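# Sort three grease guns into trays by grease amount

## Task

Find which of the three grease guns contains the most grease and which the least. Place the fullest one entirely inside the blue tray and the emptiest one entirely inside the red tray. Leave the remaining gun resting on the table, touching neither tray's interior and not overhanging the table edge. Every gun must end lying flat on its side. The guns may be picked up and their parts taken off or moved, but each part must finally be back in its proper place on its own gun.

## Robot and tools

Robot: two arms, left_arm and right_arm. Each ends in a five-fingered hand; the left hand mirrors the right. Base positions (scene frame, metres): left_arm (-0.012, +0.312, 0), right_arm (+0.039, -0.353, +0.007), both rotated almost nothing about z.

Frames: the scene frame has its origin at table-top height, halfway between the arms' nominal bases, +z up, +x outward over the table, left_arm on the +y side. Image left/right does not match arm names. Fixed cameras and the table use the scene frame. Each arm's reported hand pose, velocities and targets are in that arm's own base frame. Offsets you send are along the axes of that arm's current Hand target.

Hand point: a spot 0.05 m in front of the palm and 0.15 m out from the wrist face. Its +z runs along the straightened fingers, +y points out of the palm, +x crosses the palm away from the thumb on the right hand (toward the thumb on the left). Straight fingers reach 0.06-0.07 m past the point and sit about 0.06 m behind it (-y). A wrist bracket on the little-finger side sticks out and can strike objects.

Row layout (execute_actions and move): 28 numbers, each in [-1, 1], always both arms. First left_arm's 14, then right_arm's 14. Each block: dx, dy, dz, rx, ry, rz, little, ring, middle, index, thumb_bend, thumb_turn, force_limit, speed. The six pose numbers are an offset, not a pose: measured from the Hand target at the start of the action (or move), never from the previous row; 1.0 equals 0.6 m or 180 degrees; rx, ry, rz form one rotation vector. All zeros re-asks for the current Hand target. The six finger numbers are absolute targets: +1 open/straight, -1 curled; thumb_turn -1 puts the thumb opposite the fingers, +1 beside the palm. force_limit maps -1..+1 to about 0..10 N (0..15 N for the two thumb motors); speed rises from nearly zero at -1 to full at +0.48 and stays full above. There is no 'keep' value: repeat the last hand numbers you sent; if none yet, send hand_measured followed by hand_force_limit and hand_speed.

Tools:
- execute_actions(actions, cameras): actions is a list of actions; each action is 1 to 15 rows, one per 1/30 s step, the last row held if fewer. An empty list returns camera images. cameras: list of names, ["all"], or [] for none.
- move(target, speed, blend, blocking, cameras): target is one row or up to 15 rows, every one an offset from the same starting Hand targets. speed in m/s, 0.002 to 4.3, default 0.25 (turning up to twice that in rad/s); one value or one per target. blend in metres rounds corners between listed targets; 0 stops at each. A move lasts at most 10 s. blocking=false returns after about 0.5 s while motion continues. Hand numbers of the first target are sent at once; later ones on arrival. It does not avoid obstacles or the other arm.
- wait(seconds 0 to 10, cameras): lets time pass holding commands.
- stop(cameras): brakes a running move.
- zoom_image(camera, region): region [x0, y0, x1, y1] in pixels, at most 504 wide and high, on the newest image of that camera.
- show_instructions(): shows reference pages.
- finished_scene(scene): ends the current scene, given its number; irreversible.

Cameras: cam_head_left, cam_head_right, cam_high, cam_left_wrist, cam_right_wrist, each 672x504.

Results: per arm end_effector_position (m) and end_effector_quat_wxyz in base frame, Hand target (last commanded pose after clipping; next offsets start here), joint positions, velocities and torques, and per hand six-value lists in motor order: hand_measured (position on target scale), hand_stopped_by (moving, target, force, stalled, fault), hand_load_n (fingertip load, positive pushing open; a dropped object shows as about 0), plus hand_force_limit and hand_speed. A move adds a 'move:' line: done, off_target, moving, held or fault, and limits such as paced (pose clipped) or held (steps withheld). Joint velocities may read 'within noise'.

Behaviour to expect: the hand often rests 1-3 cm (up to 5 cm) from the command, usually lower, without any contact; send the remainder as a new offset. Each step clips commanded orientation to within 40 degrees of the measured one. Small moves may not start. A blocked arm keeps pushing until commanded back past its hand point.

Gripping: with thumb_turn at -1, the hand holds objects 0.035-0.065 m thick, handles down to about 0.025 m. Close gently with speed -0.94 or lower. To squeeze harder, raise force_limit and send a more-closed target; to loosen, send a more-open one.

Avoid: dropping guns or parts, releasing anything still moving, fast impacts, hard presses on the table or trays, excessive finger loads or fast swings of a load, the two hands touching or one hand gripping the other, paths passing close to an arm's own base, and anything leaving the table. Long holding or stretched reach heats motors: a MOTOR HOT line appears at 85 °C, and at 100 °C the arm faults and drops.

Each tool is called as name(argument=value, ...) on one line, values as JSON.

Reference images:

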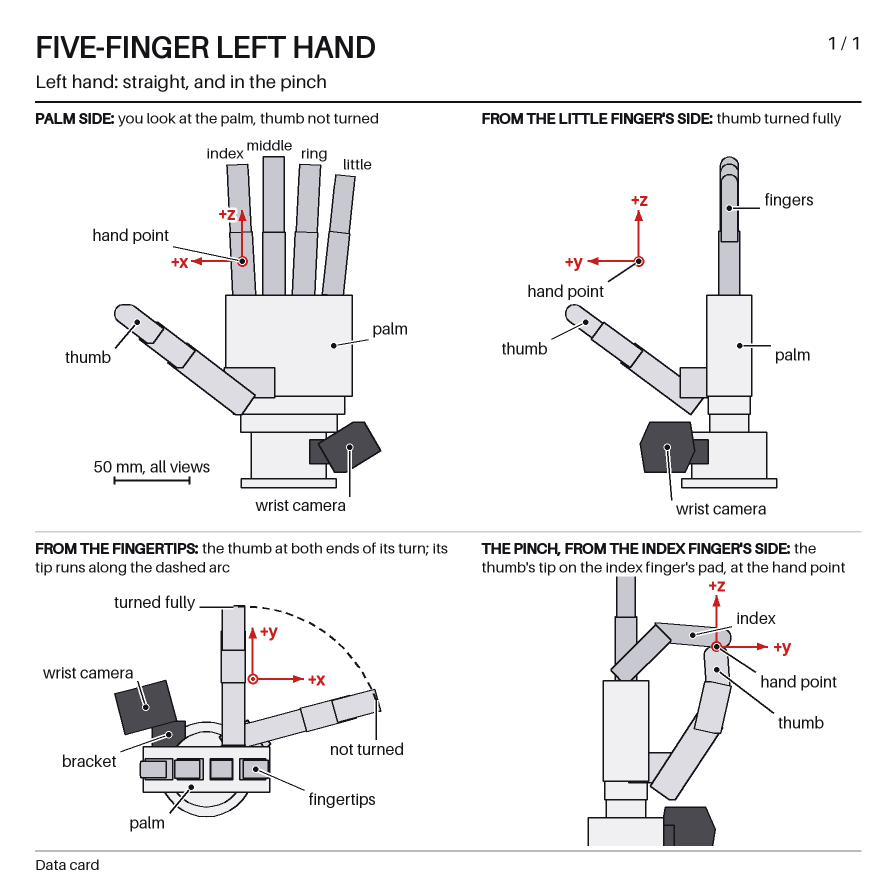

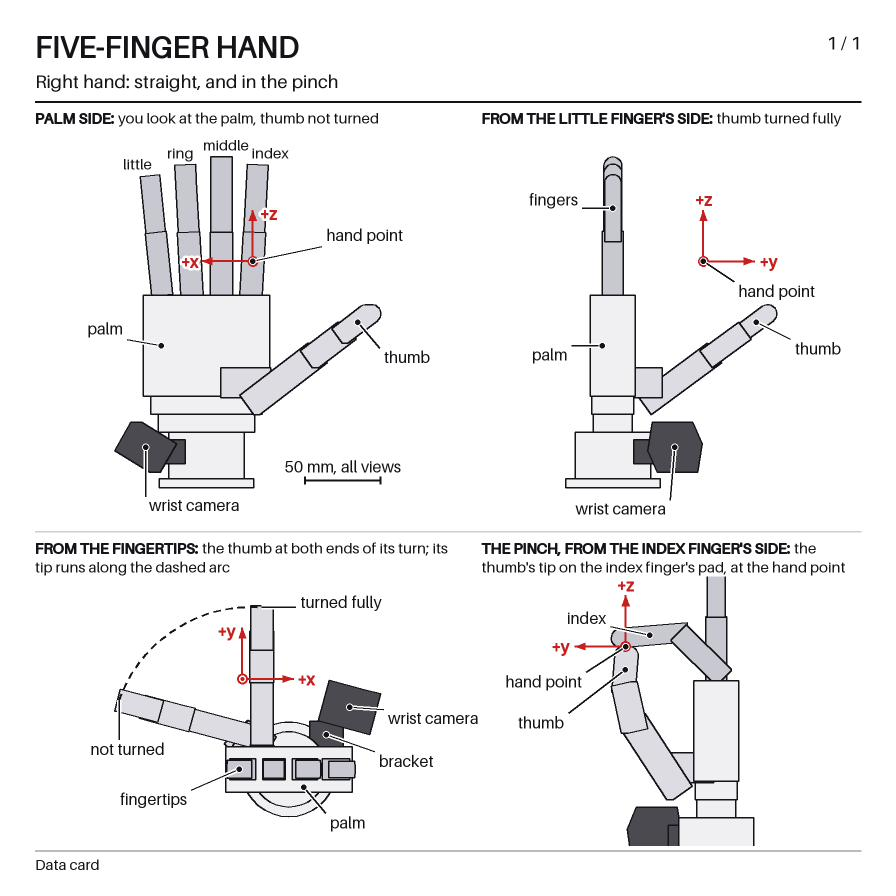

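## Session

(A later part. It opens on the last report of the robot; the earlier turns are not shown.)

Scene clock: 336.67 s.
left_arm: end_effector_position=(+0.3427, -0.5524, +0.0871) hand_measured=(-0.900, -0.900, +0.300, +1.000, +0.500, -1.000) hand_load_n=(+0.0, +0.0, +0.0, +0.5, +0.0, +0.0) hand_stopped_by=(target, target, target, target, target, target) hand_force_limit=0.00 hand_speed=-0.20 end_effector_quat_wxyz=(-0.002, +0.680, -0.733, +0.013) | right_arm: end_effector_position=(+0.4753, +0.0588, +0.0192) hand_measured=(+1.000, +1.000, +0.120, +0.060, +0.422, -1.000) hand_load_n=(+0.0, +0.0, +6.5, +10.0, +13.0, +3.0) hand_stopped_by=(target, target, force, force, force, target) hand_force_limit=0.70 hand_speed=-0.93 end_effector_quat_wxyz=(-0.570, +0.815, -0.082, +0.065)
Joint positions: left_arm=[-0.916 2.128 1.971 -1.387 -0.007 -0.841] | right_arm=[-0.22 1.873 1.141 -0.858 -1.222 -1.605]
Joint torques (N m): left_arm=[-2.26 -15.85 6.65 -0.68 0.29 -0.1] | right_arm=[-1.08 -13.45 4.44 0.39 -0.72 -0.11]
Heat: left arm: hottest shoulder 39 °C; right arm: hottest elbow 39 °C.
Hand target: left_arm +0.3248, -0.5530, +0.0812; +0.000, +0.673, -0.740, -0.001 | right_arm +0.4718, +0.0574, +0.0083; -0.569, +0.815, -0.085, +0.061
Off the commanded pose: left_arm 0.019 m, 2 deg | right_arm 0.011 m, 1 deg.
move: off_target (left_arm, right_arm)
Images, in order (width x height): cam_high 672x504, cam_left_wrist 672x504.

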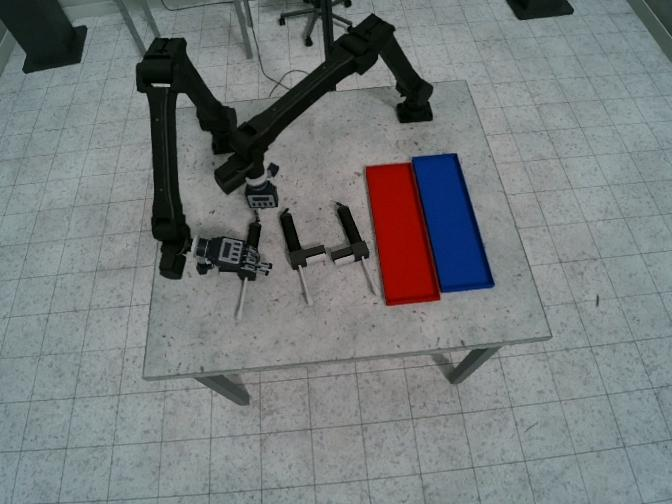

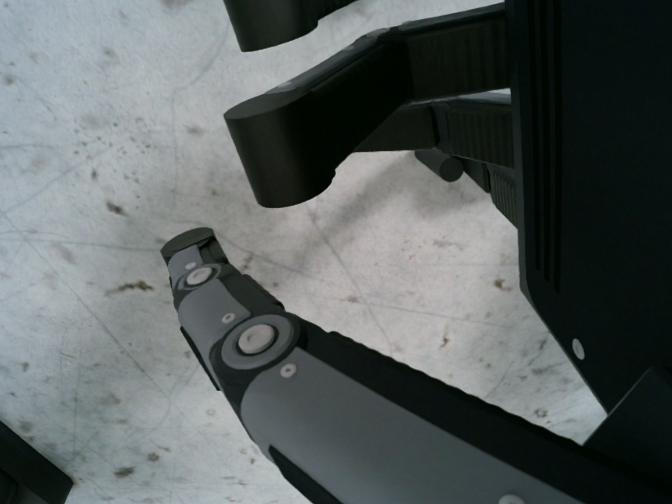

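move(target=[0,0.04,0.0,0,0,0,-0.9,-0.9,0.3,1,0.5,-1,0,-0.2,0,0,0,0,0,0,1,1,-0.44,-0.44,-0.34,-1,0.7,-0.93], speed=0.06, cameras=["cam_high","cam_left_wrist"])

zoom_image(camera="cam_high", region=[210, 170, 300, 250])

Scene clock: 337.87 s.
left_arm: end_effector_position=(+0.3365, -0.5471, +0.0850) hand_measured=(-0.900, -0.900, +0.300, +1.000, +0.500, -1.000) hand_load_n=(+0.0, +0.0, +0.0, +1.0, +0.0, +0.0) hand_stopped_by=(target, target, target, target, target, target) hand_force_limit=0.00 hand_speed=-0.20 end_effector_quat_wxyz=(-0.008, +0.692, -0.722, +0.021) | right_arm: end_effector_position=(+0.4722, +0.0603, +0.0188) hand_measured=(+1.000, +1.000, +0.120, +0.060, +0.422, -1.000) hand_load_n=(+0.0, +0.0, +4.5, +11.0, +12.0, +3.0) hand_stopped_by=(target, target, force, force, force, target) hand_force_limit=0.70 hand_speed=-0.93 end_effector_quat_wxyz=(-0.573, +0.813, -0.086, +0.061)
Joint positions: left_arm=[-0.922 2.087 1.899 -1.342 -0.021 -0.879] | right_arm=[-0.22 1.873 1.135 -0.858 -1.228 -1.597]
Joint torques (N m): left_arm=[-4.01 -15.56 6.38 -1.1 0.8 0.02] | right_arm=[-1.08 -13.39 4.86 0.38 -0.48 -0.18]
Heat: left arm: hottest shoulder 39 °C; right arm: hottest elbow 39 °C.
Hand target: left_arm +0.3010, -0.5508, +0.0813; +0.000, +0.673, -0.740, -0.001 | right_arm +0.4719, +0.0573, +0.0083; -0.569, +0.815, -0.085, +0.061
Off the commanded pose: left_arm 0.036 m, 4 deg | right_arm 0.011 m, 1 deg.
move: off_target (left_arm, right_arm)
Images, in order (width x height): cam_high 672x504, cam_left_wrist 672x504.

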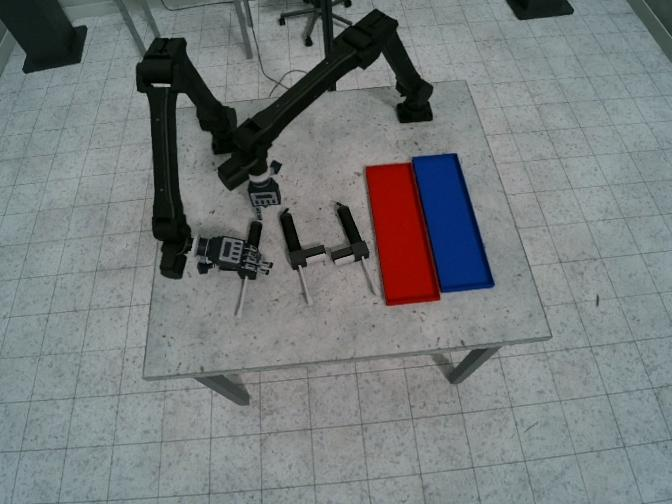

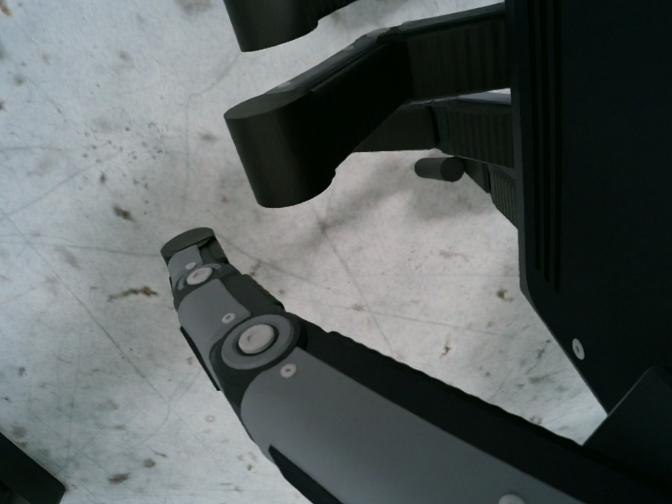

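Scaled by 5.600.

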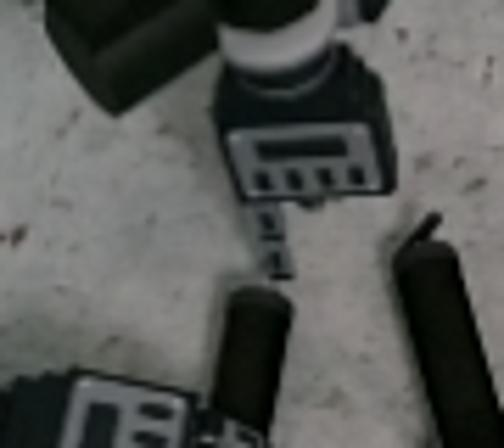

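move(target=[[0,-0.04,0.0,0,0,0,-0.9,-0.9,0.3,1,0.5,-1,0,-0.2,0,0,0,0,0,0,1,1,-0.44,-0.44,-0.34,-1,0.7,-0.93],[0,-0.04,-0.08,0,0,0,-0.9,-0.9,0.3,1,0.5,-1,0,-0.2,0,0,0,0,0,0,1,1,-0.44,-0.44,-0.34,-1,0.7,-0.93],[0.0453,-0.0025,-0.08,0,0,0,-0.9,1,1,1,0.5,-1,0,-0.2,0,0,0,0,0,0,1,1,-0.44,-0.44,-0.34,-1,0.7,-0.93],[0.0453,-0.0025,0,0,0,0,-0.9,1,1,1,0.5,-1,0,-0.2,0,0,0,0,0,0,1,1,-0.44,-0.44,-0.34,-1,0.7,-0.93]], speed=0.1, cameras=["cam_high","cam_left_wrist"])

zoom_image(camera="cam_high", region=[210, 170, 300, 250])

Scene clock: 343.60 s.
left_arm: end_effector_position=(+0.2962, -0.5760, +0.0837) hand_measured=(-0.900, +1.000, +1.000, +1.000, +0.500, -1.000) hand_load_n=(+0.0, +0.0, +0.0, +0.0, +0.0, +0.0) hand_stopped_by=(target, target, target, target, target, target) hand_force_limit=0.00 hand_speed=-0.20 end_effector_quat_wxyz=(+0.001, -0.668, +0.744, +0.004) | right_arm: end_effector_position=(+0.4721, +0.0602, +0.0186) hand_measured=(+1.000, +1.000, +0.120, +0.060, +0.422, -1.000) hand_load_n=(+0.0, +0.0, +5.5, +8.5, +12.0, +1.0) hand_stopped_by=(target, target, force, force, force, target) hand_force_limit=0.70 hand_speed=-0.93 end_effector_quat_wxyz=(-0.573, +0.813, -0.087, +0.060)
Joint positions: left_arm=[-0.993 2.142 1.983 -1.42 0 -0.886] | right_arm=[-0.22 1.873 1.135 -0.858 -1.227 -1.596]
Joint torques (N m): left_arm=[-0.56 -15.97 8.38 0.18 0.03 -0.19] | right_arm=[-1.03 -13.45 4.86 0.39 -0.52 -0.19]
Heat: left arm: hottest shoulder 39 °C; right arm: hottest elbow 39 °C.
Hand target: left_arm +0.2999, -0.5779, +0.0811; +0.000, -0.673, +0.740, +0.001 | right_arm +0.4719, +0.0573, +0.0083; -0.569, +0.815, -0.085, +0.061
Off the commanded pose: left_arm 0.005 m, 1 deg | right_arm 0.011 m, 1 deg.
move: off_target (right_arm); target 3's new numbers were sent with left_arm's hand 0.017 m and 2 deg from that target
Images, in order (width x height): cam_high 672x504, cam_left_wrist 672x504.

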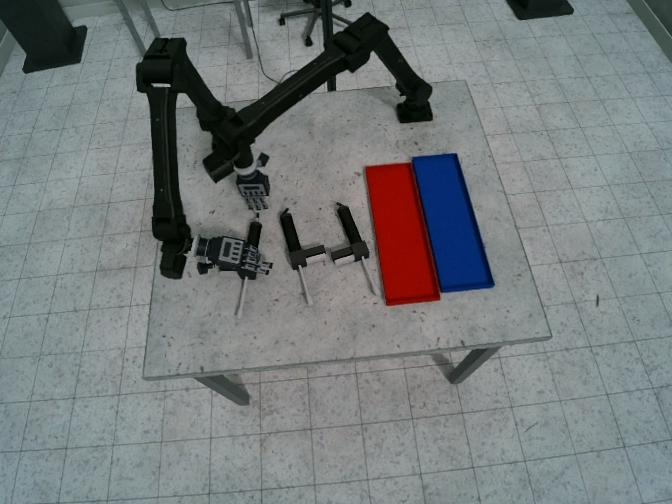

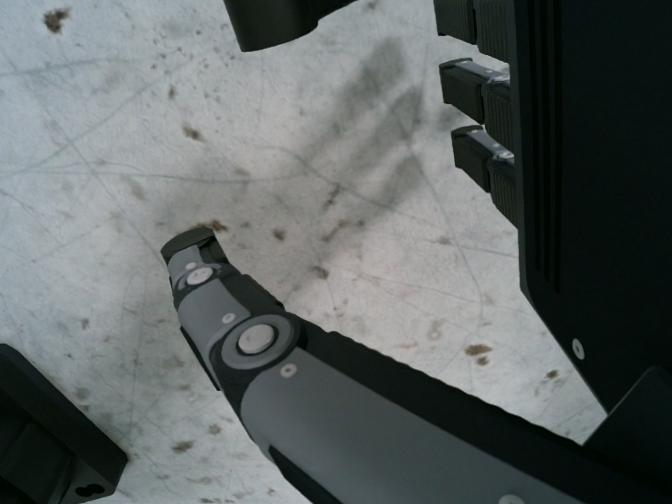

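Scaled by 5.600.

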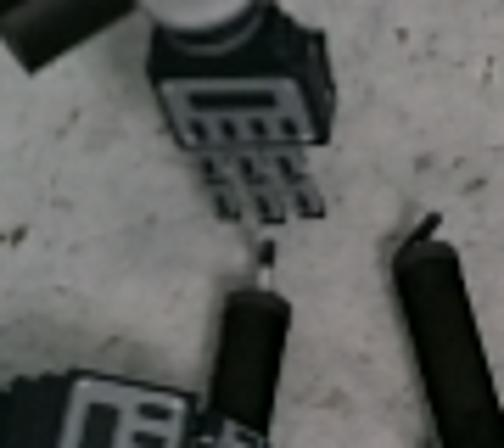

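move(target=[0,-0.087,0,0,0,0,-0.9,1,1,1,0.5,-1,0,-0.2,0,0,0,0,0,0,1,1,-0.44,-0.44,-0.34,-1,0.7,-0.93], speed=0.06, cameras=["cam_high"])

zoom_image(camera="cam_high", region=[210, 170, 300, 250])

Scene clock: 345.23 s.
left_arm: end_effector_position=(+0.3272, -0.5771, +0.0750) hand_measured=(-0.900, +1.000, +1.000, +1.000, +0.500, -1.000) hand_load_n=(+0.0, +0.0, -2.0, +0.0, +0.0, +0.0) hand_stopped_by=(target, target, target, target, target, target) hand_force_limit=0.00 hand_speed=-0.20 end_effector_quat_wxyz=(-0.002, -0.668, +0.744, +0.021) | right_arm: end_effector_position=(+0.4723, +0.0602, +0.0185) hand_measured=(+1.000, +1.000, +0.120, +0.060, +0.422, -1.000) hand_load_n=(+0.0, +0.0, +6.5, +6.5, +12.5, -1.0) hand_stopped_by=(target, target, force, force, force, target) hand_force_limit=0.70 hand_speed=-0.93 end_effector_quat_wxyz=(-0.573, +0.813, -0.086, +0.061)
Joint positions: left_arm=[-0.953 2.235 2.117 -1.494 0.008 -0.846] | right_arm=[-0.22 1.873 1.135 -0.858 -1.227 -1.599]
Joint torques (N m): left_arm=[1.2 -14.97 13.41 0.1 -0.33 0.01] | right_arm=[-1.08 -13.33 4.88 0.39 -0.53 -0.16]
Heat: left arm: hottest shoulder 39 °C; right arm: hottest elbow 39 °C.
Hand target: left_arm +0.3517, -0.5829, +0.0810; +0.000, -0.673, +0.740, +0.001 | right_arm +0.4719, +0.0574, +0.0083; -0.569, +0.815, -0.085, +0.061
Off the commanded pose: left_arm 0.026 m, 2 deg | right_arm 0.011 m, 0 deg.
move: off_target (left_arm, right_arm)
Images, in order (width x height): cam_high 672x504.

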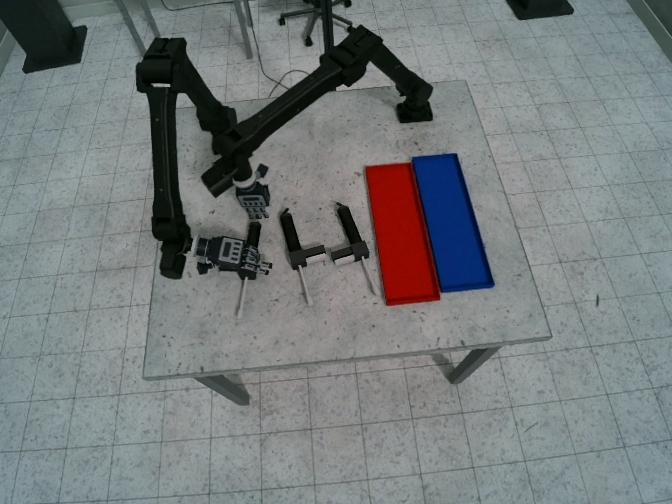

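Scaled by 5.600.

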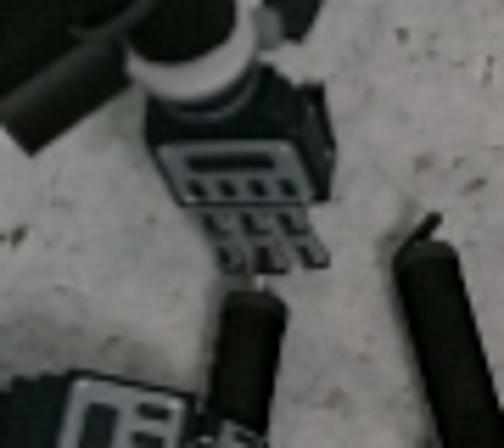

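move(target=[0,-0.015,0,0,0,0,-0.9,1,1,1,0.5,-1,0,-0.2,0,0,0,0,0,0,1,1,-0.44,-0.44,-0.34,-1,0.7,-0.93], speed=0.06)

move(target=[[0,0.08,-0.01,0,0,0,-0.9,1,1,1,0.5,-1,0,-0.2,0,0,0,0,0,0,1,1,-0.44,-0.44,-0.34,-1,0.7,-0.93],[0,0.1,-0.14,0,0,0,-0.9,1,1,1,0.5,-1,0,-0.2,0,0,0,0,0,0,1,1,-0.44,-0.44,-0.34,-1,0.7,-0.93]], speed=0.15, cameras=["cam_high"])

zoom_image(camera="cam_high", region=[210, 170, 350, 310])

Scene clock: 346.33 s.
left_arm: end_effector_position=(+0.3348, -0.5780, +0.0754) hand_measured=(-0.900, +1.000, +1.000, +1.000, +0.500, -1.000) hand_load_n=(+0.0, +0.0, -2.5, +0.0, -0.5, +0.0) hand_stopped_by=(target, target, target, target, target, target) hand_force_limit=0.00 hand_speed=-0.20 end_effector_quat_wxyz=(-0.002, -0.668, +0.744, +0.023) | right_arm: end_effector_position=(+0.4726, +0.0601, +0.0184) hand_measured=(+1.000, +1.000, +0.120, +0.060, +0.422, -1.000) hand_load_n=(+0.0, +0.0, +6.5, +7.0, +12.0, -0.5) hand_stopped_by=(target, target, force, force, force, target) hand_force_limit=0.70 hand_speed=-0.93 end_effector_quat_wxyz=(-0.573, +0.813, -0.085, +0.062)
Joint positions: left_arm=[-0.945 2.256 2.155 -1.514 0.009 -0.836] | right_arm=[-0.22 1.873 1.135 -0.856 -1.227 -1.6]
Joint torques (N m): left_arm=[1.08 -15.15 13.31 0.14 -0.38 0.03] | right_arm=[-1.08 -13.39 4.88 0.34 -0.53 -0.15]
Heat: left arm: hottest shoulder 39 °C; right arm: hottest elbow 39 °C.
Hand target: left_arm +0.3607, -0.5838, +0.0811; +0.000, -0.673, +0.740, +0.001 | right_arm +0.4719, +0.0574, +0.0083; -0.569, +0.815, -0.085, +0.061
Off the commanded pose: left_arm 0.027 m, 3 deg | right_arm 0.010 m, 0 deg.
move: off_target (left_arm)

Scene clock: 348.70 s.
left_arm: end_effector_position=(+0.2990, -0.5663, +0.1481) hand_measured=(-0.900, +1.000, +1.000, +1.000, +0.500, -1.000) hand_load_n=(+0.0, +0.0, +0.0, +0.0, +0.0, +0.0) hand_stopped_by=(target, target, target, target, target, target) hand_force_limit=0.00 hand_speed=-0.20 end_effector_quat_wxyz=(+0.002, -0.672, +0.740, +0.020) | right_arm: end_effector_position=(+0.4726, +0.0601, +0.0184) hand_measured=(+1.000, +1.000, +0.120, +0.060, +0.422, -1.000) hand_load_n=(+0.0, -0.5, +6.0, +7.5, +12.0, +0.0) hand_stopped_by=(target, target, force, force, force, target) hand_force_limit=0.70 hand_speed=-0.93 end_effector_quat_wxyz=(-0.573, +0.813, -0.085, +0.062)
Joint positions: left_arm=[-0.98 2.128 2.127 -1.609 0.002 -0.884] | right_arm=[-0.22 1.873 1.135 -0.856 -1.227 -1.6]
Joint torques (N m): left_arm=[-1.49 -15.85 12.93 -0.53 -0.06 -0.18] | right_arm=[-1.08 -13.51 4.86 0.34 -0.53 -0.15]
Heat: left arm: hottest shoulder 39 °C; right arm: hottest elbow 39 °C.
Hand target: left_arm +0.3012, -0.5781, +0.1652; +0.000, -0.673, +0.740, +0.001 | right_arm +0.4718, +0.0574, +0.0083; -0.569, +0.815, -0.085, +0.061
Off the commanded pose: left_arm 0.021 m, 2 deg | right_arm 0.010 m, 0 deg.
move: off_target (left_arm)
Images, in order (width x height): cam_high 672x504.

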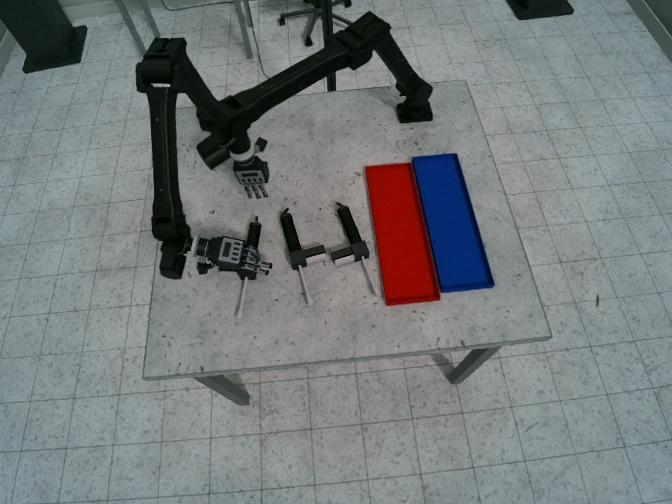

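Scaled by 3.600.

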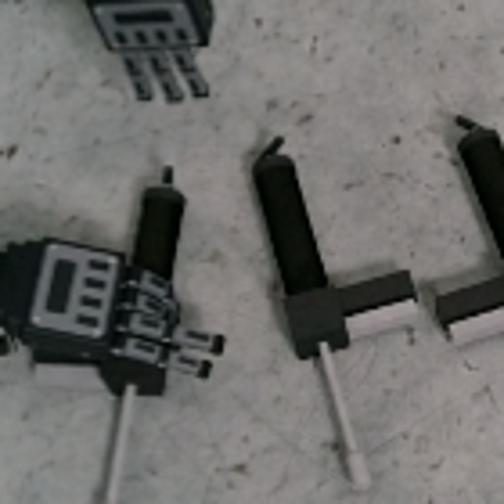

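move(target=[0,0,-0.17,0,0,0,-0.9,1,1,1,0.5,-1,0,-0.2,0,0,0,0,0,0,1,1,0.3,0.3,0.5,-1,0,-0.5], speed=0.2)

move(target=[-0.237,-0.3193,-0.0213,0.3289,0.2528,0.3611,1,1,0.3,0.3,0.5,-1,0,-0.3,0,-0.05,-0.0183,0,0,0,1,1,0.3,0.3,0.5,-1,0,-0.5], speed=0.2, cameras=["cam_high","cam_left_wrist"])

Scene clock: 351.30 s.
left_arm: end_effector_position=(+0.2992, -0.5710, +0.2532) hand_measured=(-0.900, +1.000, +1.000, +1.000, +0.500, -1.000) hand_load_n=(+0.0, +0.0, +0.0, +0.0, -0.5, +0.0) hand_stopped_by=(target, target, target, target, target, target) hand_force_limit=0.00 hand_speed=-0.20 end_effector_quat_wxyz=(+0.015, +0.675, -0.736, +0.053) | right_arm: end_effector_position=(+0.4725, +0.0598, +0.0178) hand_measured=(+1.000, +1.000, +0.300, +0.300, +0.500, -1.000) hand_load_n=(+0.0, +0.0, +0.0, +0.0, -1.0, +0.0) hand_stopped_by=(target, target, target, target, target, target) hand_force_limit=0.00 hand_speed=-0.50 end_effector_quat_wxyz=(-0.571, +0.814, -0.085, +0.062)
Joint positions: left_arm=[-0.98 2.036 2.252 -1.678 0.014 -0.894] | right_arm=[-0.22 1.874 1.135 -0.856 -1.225 -1.601]
Joint torques (N m): left_arm=[-0.79 -14.97 12.41 -0.38 0.13 -0.19] | right_arm=[-1.03 -13.45 4.86 0.34 -0.62 -0.14]
Heat: left arm: hottest shoulder 39 °C; right arm: hottest elbow 39 °C.
Hand target: left_arm +0.3014, -0.5784, +0.2670; +0.000, +0.673, -0.740, -0.001 | right_arm +0.4718, +0.0573, +0.0084; -0.569, +0.815, -0.085, +0.061
Off the commanded pose: left_arm 0.016 m, 6 deg | right_arm 0.010 m, 0 deg.
joint sent to its limit (left arm) — joint 4 (wrist pitch), lower limit. The joint targets are off in orientation, not in position.
move: off_target (left_arm)

Scene clock: 356.20 s.
left_arm: end_effector_position=(+0.5004, -0.4544, +0.2829) hand_measured=(+1.000, +1.000, +0.300, +0.300, +0.500, -1.000) hand_load_n=(+0.0, +0.0, +0.0, +0.0, +0.0, +0.0) hand_stopped_by=(target, target, target, target, target, target) hand_force_limit=0.00 hand_speed=-0.30 end_effector_quat_wxyz=(+0.041, -0.074, +0.818, -0.568) | right_arm: end_effector_position=(+0.4649, +0.0612, +0.0331) hand_measured=(+1.000, +1.000, +0.300, +0.300, +0.500, -1.000) hand_load_n=(+0.0, +0.0, +0.0, +0.0, +0.0, +0.0) hand_stopped_by=(target, target, target, target, target, target) hand_force_limit=0.00 hand_speed=-0.50 end_effector_quat_wxyz=(-0.572, +0.814, -0.091, +0.052)
Joint positions: left_arm=[-0.52 1.708 1.573 -0.4 0.813 0.389] | right_arm=[-0.22 1.842 1.135 -0.914 -1.223 -1.603]
Joint torques (N m): left_arm=[-0.21 -12.16 9.59 1.73 0.47 0.03] | right_arm=[-1.03 -15.27 6.37 -0.43 -0.71 -0.11]
Heat: left arm: hottest shoulder 39 °C; right arm: hottest elbow 39 °C.
Hand target: left_arm +0.5054, -0.4548, +0.2798; +0.047, -0.068, +0.817, -0.571 | right_arm +0.4718, +0.0574, +0.0404; -0.569, +0.815, -0.085, +0.061
Off the commanded pose: left_arm 0.006 m, 1 deg | right_arm 0.011 m, 1 deg.
move: off_target (right_arm)
Images, in order (width x height): cam_high 672x504, cam_left_wrist 672x504.

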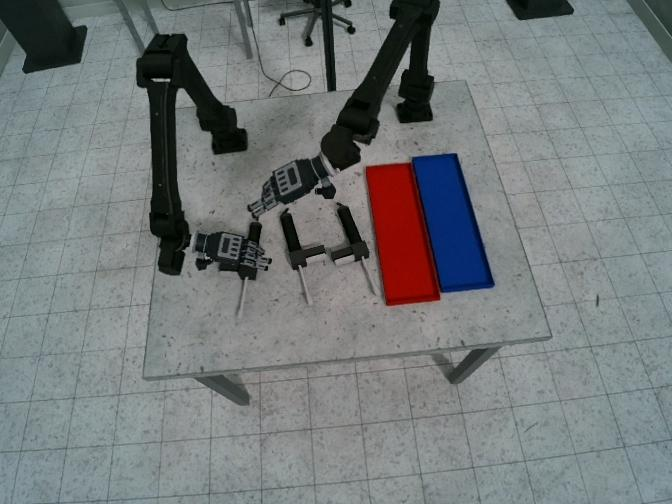

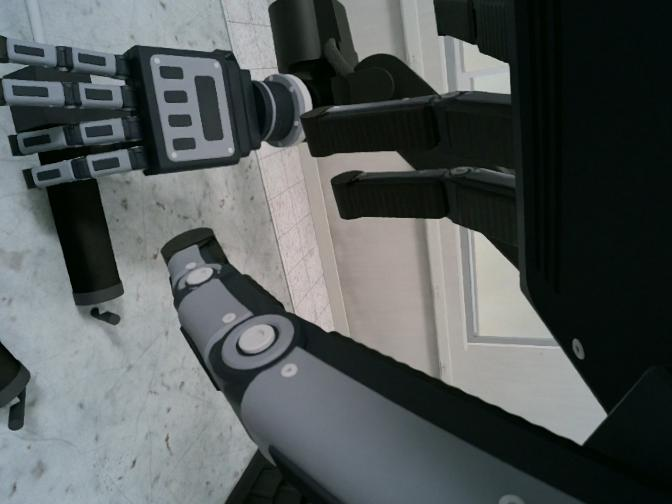

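move(target=[[0,0,0,0,0,0,1,1,0.3,0.3,0.5,-1,0,-0.3,0,-0.141,-0.0513,0,0,0,1,1,0.3,0.3,0.5,-1,0,-0.5],[0,0,0,0,0,0,1,1,0.3,0.3,0.5,-1,0,-0.3,-0.3618,-0.237,0.0648,-0.335,0.2391,0.3426,1,1,0.3,0.3,0.5,-1,0,-0.5]], speed=0.2, cameras=["cam_high","cam_right_wrist"])

Scene clock: 362.47 s.
left_arm: end_effector_position=(+0.5004, -0.4544, +0.2829) hand_measured=(+1.000, +1.000, +0.300, +0.300, +0.500, -1.000) hand_load_n=(+0.0, +0.0, +0.0, +0.0, +0.0, +0.0) hand_stopped_by=(target, target, target, target, target, target) hand_force_limit=0.00 hand_speed=-0.30 end_effector_quat_wxyz=(+0.041, -0.074, +0.818, -0.568) | right_arm: end_effector_position=(+0.2635, +0.1769, +0.1483) hand_measured=(+1.000, +1.000, +0.300, +0.300, +0.500, -1.000) hand_load_n=(+0.0, +0.0, +0.0, +0.0, +0.0, +0.0) hand_stopped_by=(target, target, target, target, target, target) hand_force_limit=0.00 hand_speed=-0.50 end_effector_quat_wxyz=(+0.008, +0.753, -0.658, -0.005)
Joint positions: left_arm=[-0.52 1.708 1.573 -0.4 0.813 0.389] | right_arm=[0.441 1.332 1.069 -1.328 -0.002 0.306]
Joint torques (N m): left_arm=[-0.56 -12.04 9.65 1.8 0.45 0.03] | right_arm=[-0.73 -8.35 6.79 -0.06 0.1 -0.02]
Heat: left arm: hottest shoulder 39 °C; right arm: hottest elbow 39 °C.
Hand target: left_arm +0.5054, -0.4548, +0.2798; +0.047, -0.068, +0.817, -0.571 | right_arm +0.2635, +0.1768, +0.1483; +0.008, +0.754, -0.657, -0.005 (not the last commanded pose)
Off the commanded pose: left_arm 0.006 m, 1 deg | right_arm 0.020 m, 1 deg.
move: held (right_arm; a check stopped the path); limits=held
pose unreachable (right arm): on one or more control steps of this call, first in action 0 (counted from 0), this arm could not follow its commanded pose, so it was not sent that pose on those steps. It may still have moved: this result reports where it is.
cause: moving toward the commanded pose would bring a part of the arm too close to another arm (a part of this arm just beyond joint 4 (wrist pitch) and a part of the left arm just beyond its joint 6 (wrist roll), where that arm would come to rest).
Images, in order (width x height): cam_high 672x504, cam_right_wrist 672x504.

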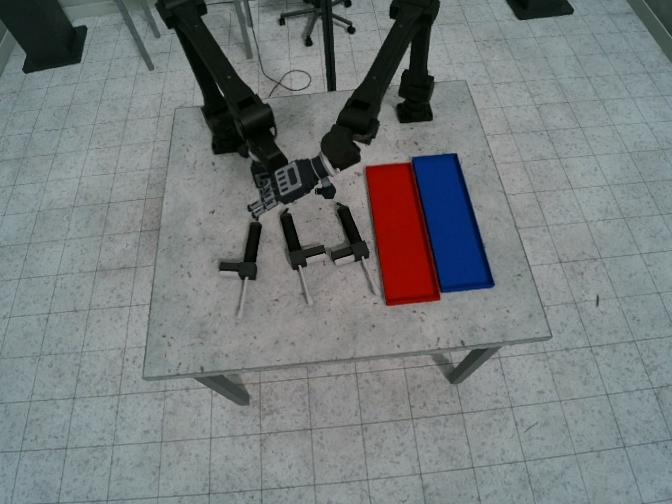

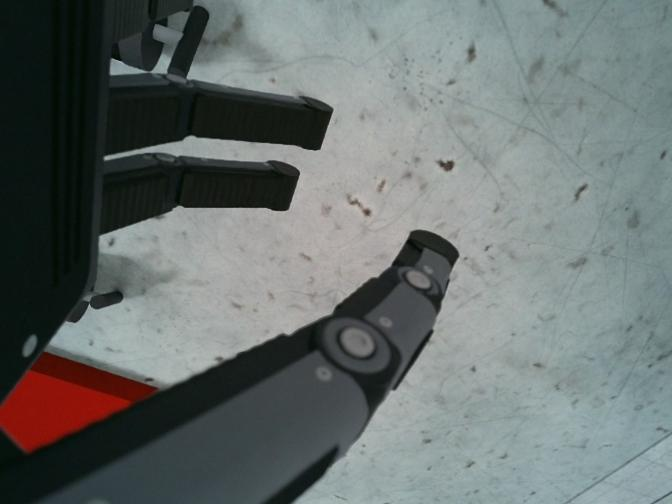

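move(target=[[0,0.2506,0.0912,0,0,0,1,1,0.3,0.3,0.5,-1,0,-0.3,0,0,0,0,0,0,1,1,0.3,0.3,0.5,-1,0,-0.5],[0,0.3446,0.1254,0,0,0,1,1,0.3,0.3,0.5,-1,0,-0.3,0,0,0,0,0,0,1,1,0.3,0.3,0.5,-1,0,-0.5]], speed=[0.2,0.1], cameras=["cam_high","cam_left_wrist"])

Scene clock: 365.23 s.
left_arm: end_effector_position=(+0.5016, -0.4548, +0.0599) hand_measured=(+1.000, +1.000, +0.300, +0.300, +0.500, -1.000) hand_load_n=(+0.0, +0.0, +0.0, +0.0, +0.0, +0.0) hand_stopped_by=(target, target, target, target, target, target) hand_force_limit=0.00 hand_speed=-0.30 end_effector_quat_wxyz=(+0.041, -0.072, +0.819, -0.567) | right_arm: end_effector_position=(+0.2635, +0.1769, +0.1483) hand_measured=(+1.000, +1.000, +0.300, +0.300, +0.500, -1.000) hand_load_n=(+0.0, +0.0, +0.0, +0.0, +0.0, +0.0) hand_stopped_by=(target, target, target, target, target, target) hand_force_limit=0.00 hand_speed=-0.50 end_effector_quat_wxyz=(+0.008, +0.753, -0.658, -0.005)
Joint positions: left_arm=[-0.52 1.939 1.271 0.128 0.814 0.397] | right_arm=[0.441 1.332 1.069 -1.328 -0.002 0.306]
Joint torques (N m): left_arm=[-0.5 -13.27 7.98 1.85 0.43 -0.04] | right_arm=[-0.67 -8.47 6.56 -0.03 0.09 -0.03]
Heat: left arm: hottest shoulder 39 °C; right arm: hottest elbow 39 °C.
Hand target: left_arm +0.5053, -0.4545, +0.0599; +0.047, -0.068, +0.817, -0.571 | right_arm +0.2635, +0.1768, +0.1483; +0.008, +0.754, -0.657, -0.005
Off the commanded pose: left_arm 0.004 m, 1 deg | right_arm 0.000 m, 0 deg.
move: done
Images, in order (width x height): cam_high 672x504, cam_left_wrist 672x504.

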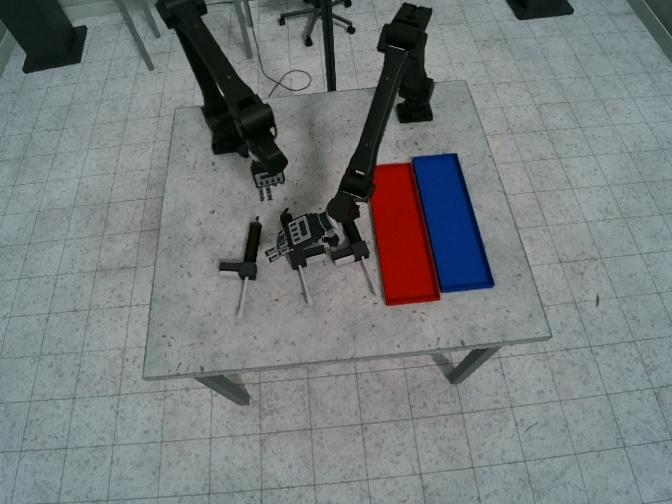

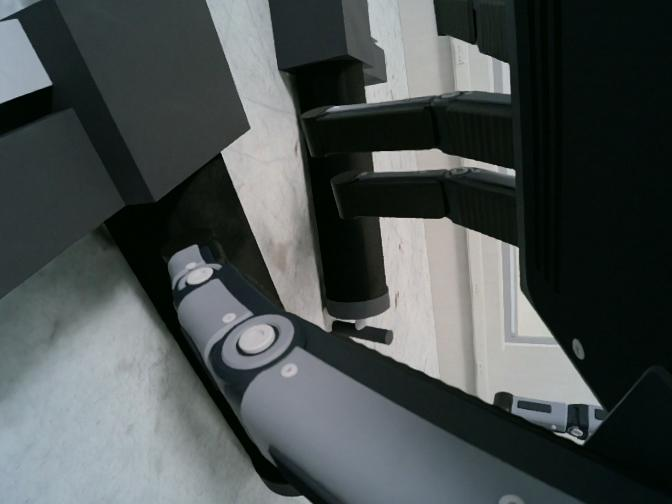

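move(target=[[0.0,0.034,0.0125,0,0,0,1,1,0.3,0.3,0.5,-1,0,-0.3,0,0,0,0,0,0,1,1,0.3,0.3,0.5,-1,0,-0.5],[0.0,0.0564,0.0205,0,0,0,1,1,0.3,0.3,0.5,-1,0,-0.3,0,0,0,0,0,0,1,1,0.3,0.3,0.5,-1,0,-0.5]], speed=[0.1,0.05], cameras=["cam_left_wrist"])

Scene clock: 367.20 s.
left_arm: end_effector_position=(+0.5032, -0.4534, +0.0261) hand_measured=(+1.000, +1.000, +0.300, +0.300, +0.500, -1.000) hand_load_n=(+0.0, +0.0, +0.0, +0.0, +0.0, +0.0) hand_stopped_by=(target, target, target, target, target, target) hand_force_limit=0.00 hand_speed=-0.30 end_effector_quat_wxyz=(+0.042, -0.071, +0.818, -0.569) | right_arm: end_effector_position=(+0.2635, +0.1769, +0.1483) hand_measured=(+1.000, +1.000, +0.300, +0.300, +0.500, -1.000) hand_load_n=(-0.5, +0.0, +0.5, +0.0, +0.0, +0.0) hand_stopped_by=(target, target, target, target, target, target) hand_force_limit=0.00 hand_speed=-0.50 end_effector_quat_wxyz=(+0.008, +0.753, -0.658, -0.005)
Joint positions: left_arm=[-0.516 1.998 1.254 0.208 0.819 0.397] | right_arm=[0.441 1.332 1.069 -1.328 -0.002 0.306]
Joint torques (N m): left_arm=[-0.73 -13.39 7.56 1.94 0.27 -0.04] | right_arm=[-0.67 -8.47 6.57 -0.03 0.09 -0.03]
Heat: left arm: hottest shoulder 39 °C; right arm: hottest elbow 39 °C.
Hand target: left_arm +0.5050, -0.4545, +0.0239; +0.047, -0.068, +0.817, -0.571 | right_arm +0.2635, +0.1768, +0.1483; +0.008, +0.754, -0.657, -0.005
Off the commanded pose: left_arm 0.003 m, 1 deg | right_arm 0.000 m, 0 deg.
move: done
Images, in order (width x height): cam_left_wrist 672x504.

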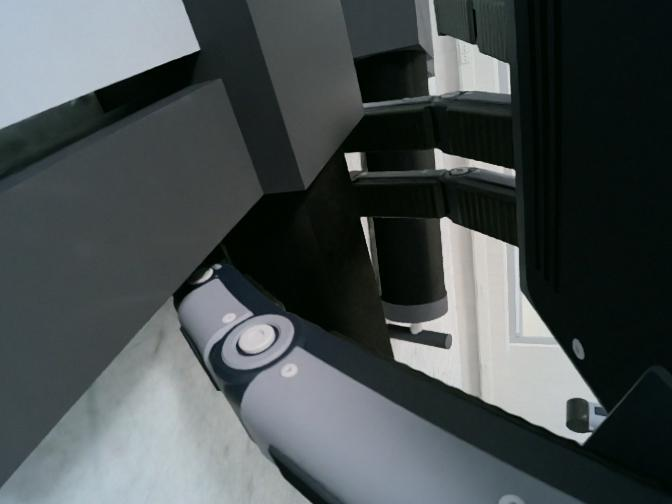

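move(target=[0,0,0,0,0,0,1,1,-0.4,-0.4,-0.3,-1,0.2,-0.9,0,0,0,0,0,0,1,1,0.3,0.3,0.5,-1,0,-0.5])

move(target=[0,0,0,0,0,0,1,1,-0.44,-0.44,-0.34,-1,0.7,-0.93,0,0,0,0,0,0,-0.9,-0.9,0.3,1,0.5,-1,0,-0.2], cameras=["cam_left_wrist","cam_right_wrist","cam_high"])

zoom_image(camera="cam_high", region=[230, 160, 320, 240])

Scene clock: 368.40 s.
left_arm: end_effector_position=(+0.5031, -0.4528, +0.0252) hand_measured=(+1.000, +1.000, +0.088, +0.098, +0.400, -1.000) hand_load_n=(+0.0, +0.0, +8.0, +5.0, +11.5, -1.5) hand_stopped_by=(target, target, force, force, force, target) hand_force_limit=0.20 hand_speed=-0.90 end_effector_quat_wxyz=(+0.042, -0.072, +0.819, -0.568) | right_arm: end_effector_position=(+0.2635, +0.1769, +0.1483) hand_measured=(+1.000, +1.000, +0.300, +0.300, +0.500, -1.000) hand_load_n=(+0.0, +0.0, +0.0, +0.0, +0.0, -0.5) hand_stopped_by=(target, target, target, target, target, target) hand_force_limit=0.00 hand_speed=-0.50 end_effector_quat_wxyz=(+0.008, +0.753, -0.658, -0.005)
Joint positions: left_arm=[-0.516 1.999 1.252 0.208 0.817 0.397] | right_arm=[0.441 1.332 1.069 -1.328 -0.002 0.306]
Joint torques (N m): left_arm=[-1.26 -13.39 7.58 1.77 0.33 -0.06] | right_arm=[-0.73 -8.41 6.57 -0.01 0.09 -0.03]
Heat: left arm: hottest shoulder 39 °C; right arm: hottest elbow 39 °C.
Hand target: left_arm +0.5052, -0.4544, +0.0238; +0.047, -0.068, +0.817, -0.571 | right_arm +0.2635, +0.1768, +0.1483; +0.008, +0.754, -0.657, -0.005
Off the commanded pose: left_arm 0.003 m, 1 deg | right_arm 0.000 m, 0 deg.
move: done

Scene clock: 369.57 s.
left_arm: end_effector_position=(+0.5032, -0.4529, +0.0253) hand_measured=(+1.000, +1.000, +0.084, +0.086, +0.404, -1.000) hand_load_n=(+0.0, +0.0, +7.5, +8.5, +14.5, -2.5) hand_stopped_by=(target, target, force, force, force, target) hand_force_limit=0.70 hand_speed=-0.93 end_effector_quat_wxyz=(+0.043, -0.072, +0.819, -0.568) | right_arm: end_effector_position=(+0.2635, +0.1769, +0.1483) hand_measured=(-0.900, -0.900, +0.300, +1.000, +0.500, -1.000) hand_load_n=(+0.0, +0.0, +0.5, +0.0, +0.0, +0.0) hand_stopped_by=(target, target, target, target, target, target) hand_force_limit=0.00 hand_speed=-0.20 end_effector_quat_wxyz=(+0.008, +0.753, -0.658, -0.005)
Joint positions: left_arm=[-0.516 1.999 1.252 0.209 0.817 0.397] | right_arm=[0.441 1.332 1.069 -1.328 -0.002 0.306]
Joint torques (N m): left_arm=[-0.44 -13.33 7.66 1.78 0.37 -0.04] | right_arm=[-0.73 -8.41 6.54 -0.02 0.09 -0.03]
Heat: left arm: hottest shoulder 39 °C; right arm: hottest elbow 39 °C.
Hand target: left_arm +0.5052, -0.4544, +0.0238; +0.047, -0.068, +0.817, -0.571 | right_arm +0.2635, +0.1768, +0.1483; +0.008, +0.754, -0.657, -0.005
Off the commanded pose: left_arm 0.003 m, 1 deg | right_arm 0.000 m, 0 deg.
move: done
Images, in order (width x height): cam_high 672x504, cam_left_wrist 672x504, cam_right_wrist 672x504.

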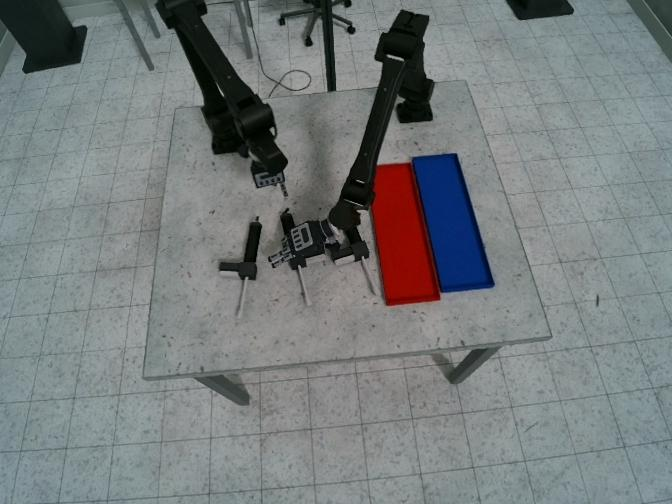

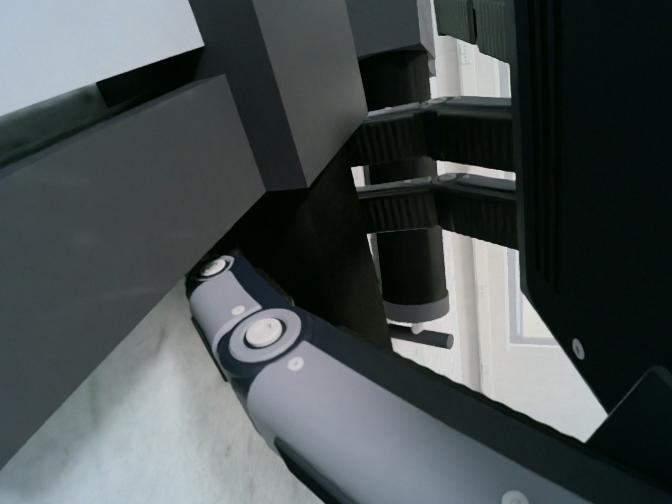

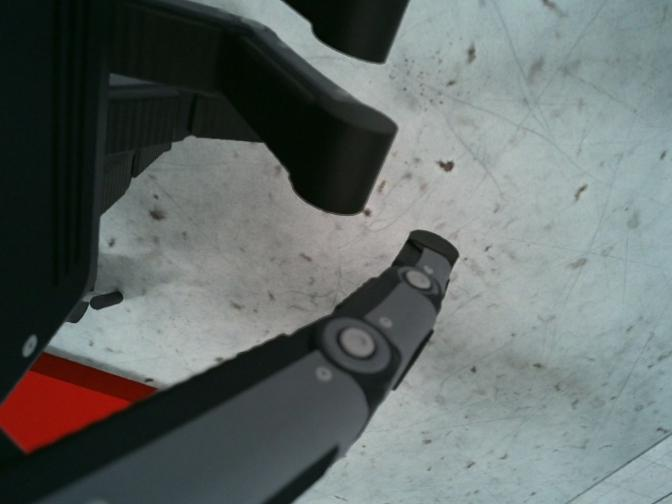

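Scaled by 5.600.

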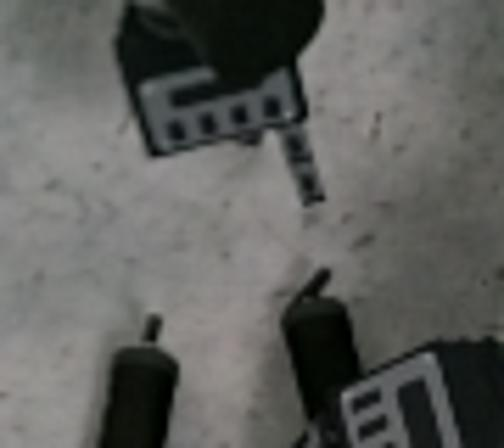

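move(target=[0,0,0,0,0,0,1,1,-0.44,-0.44,-0.34,-1,0.7,-0.93,0.0198,-0.0855,0.0568,0,0,0,-0.9,-0.9,0.3,1,0.5,-1,0,-0.2], speed=0.1, cameras=["cam_right_wrist","cam_high"])

zoom_image(camera="cam_high", region=[230, 160, 320, 240])

Scene clock: 371.60 s.
left_arm: end_effector_position=(+0.5032, -0.4529, +0.0253) hand_measured=(+1.000, +1.000, +0.084, +0.086, +0.404, -1.000) hand_load_n=(+0.0, +0.0, +8.0, +8.5, +14.5, -3.0) hand_stopped_by=(target, target, force, force, force, target) hand_force_limit=0.70 hand_speed=-0.93 end_effector_quat_wxyz=(+0.043, -0.072, +0.819, -0.568) | right_arm: end_effector_position=(+0.2944, +0.1669, +0.1053) hand_measured=(-0.900, -0.900, +0.300, +1.000, +0.500, -1.000) hand_load_n=(+0.0, +0.0, +0.0, +0.0, +0.0, +0.0) hand_stopped_by=(target, target, target, target, target, target) hand_force_limit=0.00 hand_speed=-0.20 end_effector_quat_wxyz=(+0.027, +0.752, -0.659, -0.015)
Joint positions: left_arm=[-0.516 1.999 1.252 0.209 0.817 0.397] | right_arm=[0.383 1.464 1.076 -1.244 -0.002 0.251]
Joint torques (N m): left_arm=[-0.91 -13.39 7.56 1.7 0.36 -0.05] | right_arm=[-1.26 -9 9.35 0.31 0.15 -0.13]
Heat: left arm: hottest shoulder 39 °C; right arm: hottest elbow 39 °C.
Hand target: left_arm +0.5052, -0.4544, +0.0238; +0.047, -0.068, +0.817, -0.571 | right_arm +0.3153, +0.1719, +0.1131; +0.008, +0.754, -0.657, -0.005
Off the commanded pose: left_arm 0.003 m, 1 deg | right_arm 0.023 m, 2 deg.
move: off_target (right_arm)
Images, in order (width x height): cam_high 672x504, cam_right_wrist 672x504.

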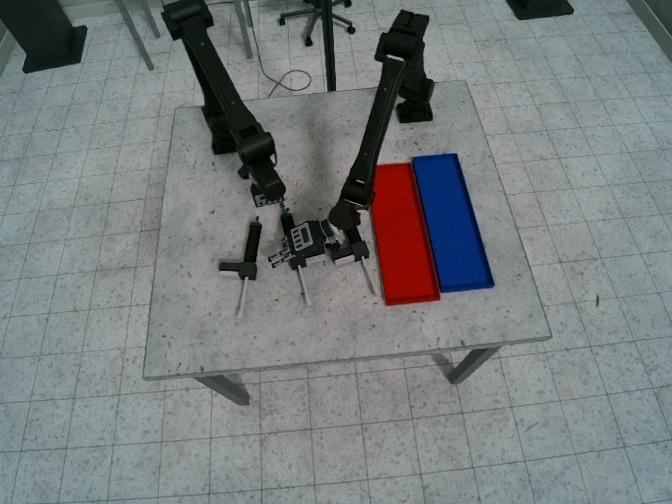

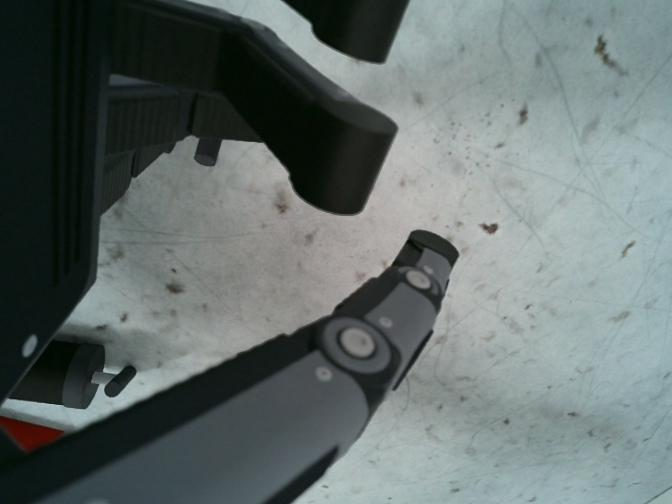

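Scaled by 5.600.

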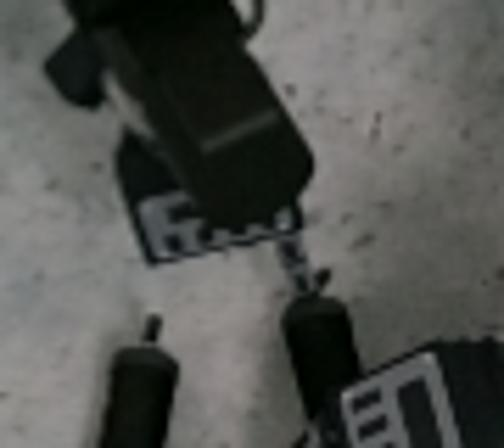

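move(target=[[0,0,0,0,0,0,1,1,-0.44,-0.44,-0.34,-1,0.7,-0.93,-0.0193,0.013,-0.05,0,0,0,-0.9,-0.9,0.3,1,0.5,-1,0,-0.2],[0,0,0,0,0,0,1,1,-0.44,-0.44,-0.34,-1,0.7,-0.93,-0.0193,0.013,0.0,0,0,0,-0.9,-0.9,0.3,1,0.5,-1,0,-0.2]], speed=0.1, cameras=["cam_right_wrist","cam_high"])

zoom_image(camera="cam_high", region=[230, 160, 320, 240])

Scene clock: 373.70 s.
left_arm: end_effector_position=(+0.5032, -0.4529, +0.0253) hand_measured=(+1.000, +1.000, +0.084, +0.086, +0.404, -1.000) hand_load_n=(+0.0, +0.0, +7.5, +8.0, +14.5, -2.5) hand_stopped_by=(target, target, force, force, force, target) hand_force_limit=0.70 hand_speed=-0.93 end_effector_quat_wxyz=(+0.043, -0.072, +0.819, -0.568) | right_arm: end_effector_position=(+0.3081, +0.1799, +0.1228) hand_measured=(-0.900, -0.900, +0.300, +1.000, +0.500, -1.000) hand_load_n=(+0.0, +0.0, +0.0, +0.0, +0.0, +0.0) hand_stopped_by=(target, target, target, target, target, target) hand_force_limit=0.00 hand_speed=-0.20 end_effector_quat_wxyz=(+0.001, +0.755, -0.656, -0.002)
Joint positions: left_arm=[-0.516 1.999 1.252 0.209 0.817 0.397] | right_arm=[0.401 1.45 1.12 -1.244 -0.002 0.26]
Joint torques (N m): left_arm=[-0.91 -13.33 7.66 1.72 0.35 -0.04] | right_arm=[-0.15 -8.82 5.71 0.44 0.11 0.11]
Heat: left arm: hottest shoulder 39 °C; right arm: hottest elbow 39 °C.
Hand target: left_arm +0.5052, -0.4544, +0.0238; +0.047, -0.068, +0.817, -0.571 | right_arm +0.3060, +0.1822, +0.1133; +0.008, +0.754, -0.657, -0.005
Off the commanded pose: left_arm 0.003 m, 1 deg | right_arm 0.010 m, 1 deg.
move: done
Images, in order (width x height): cam_high 672x504, cam_right_wrist 672x504.

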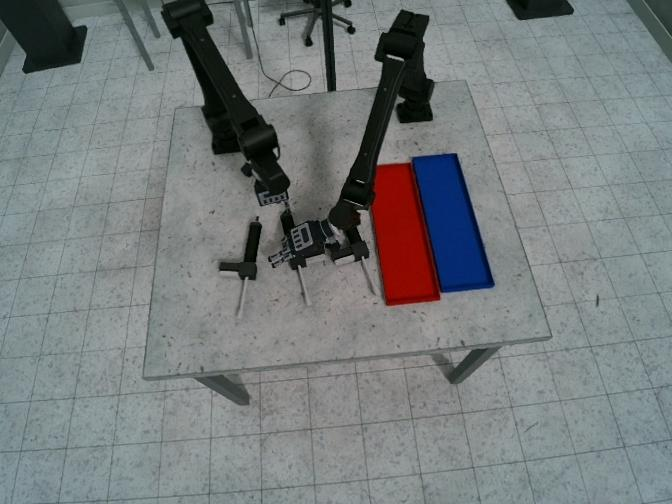

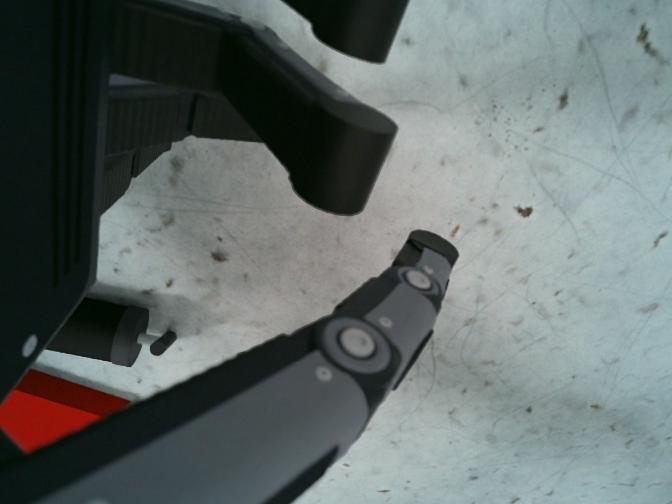

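Scaled by 5.600.

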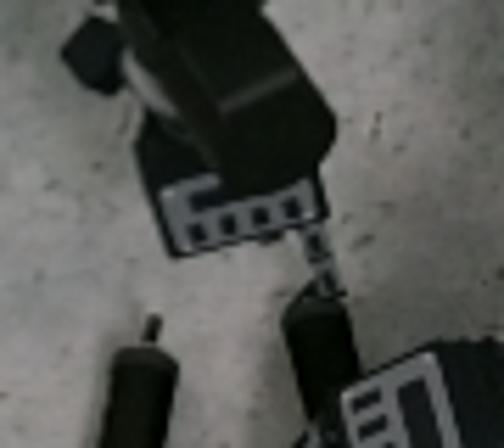

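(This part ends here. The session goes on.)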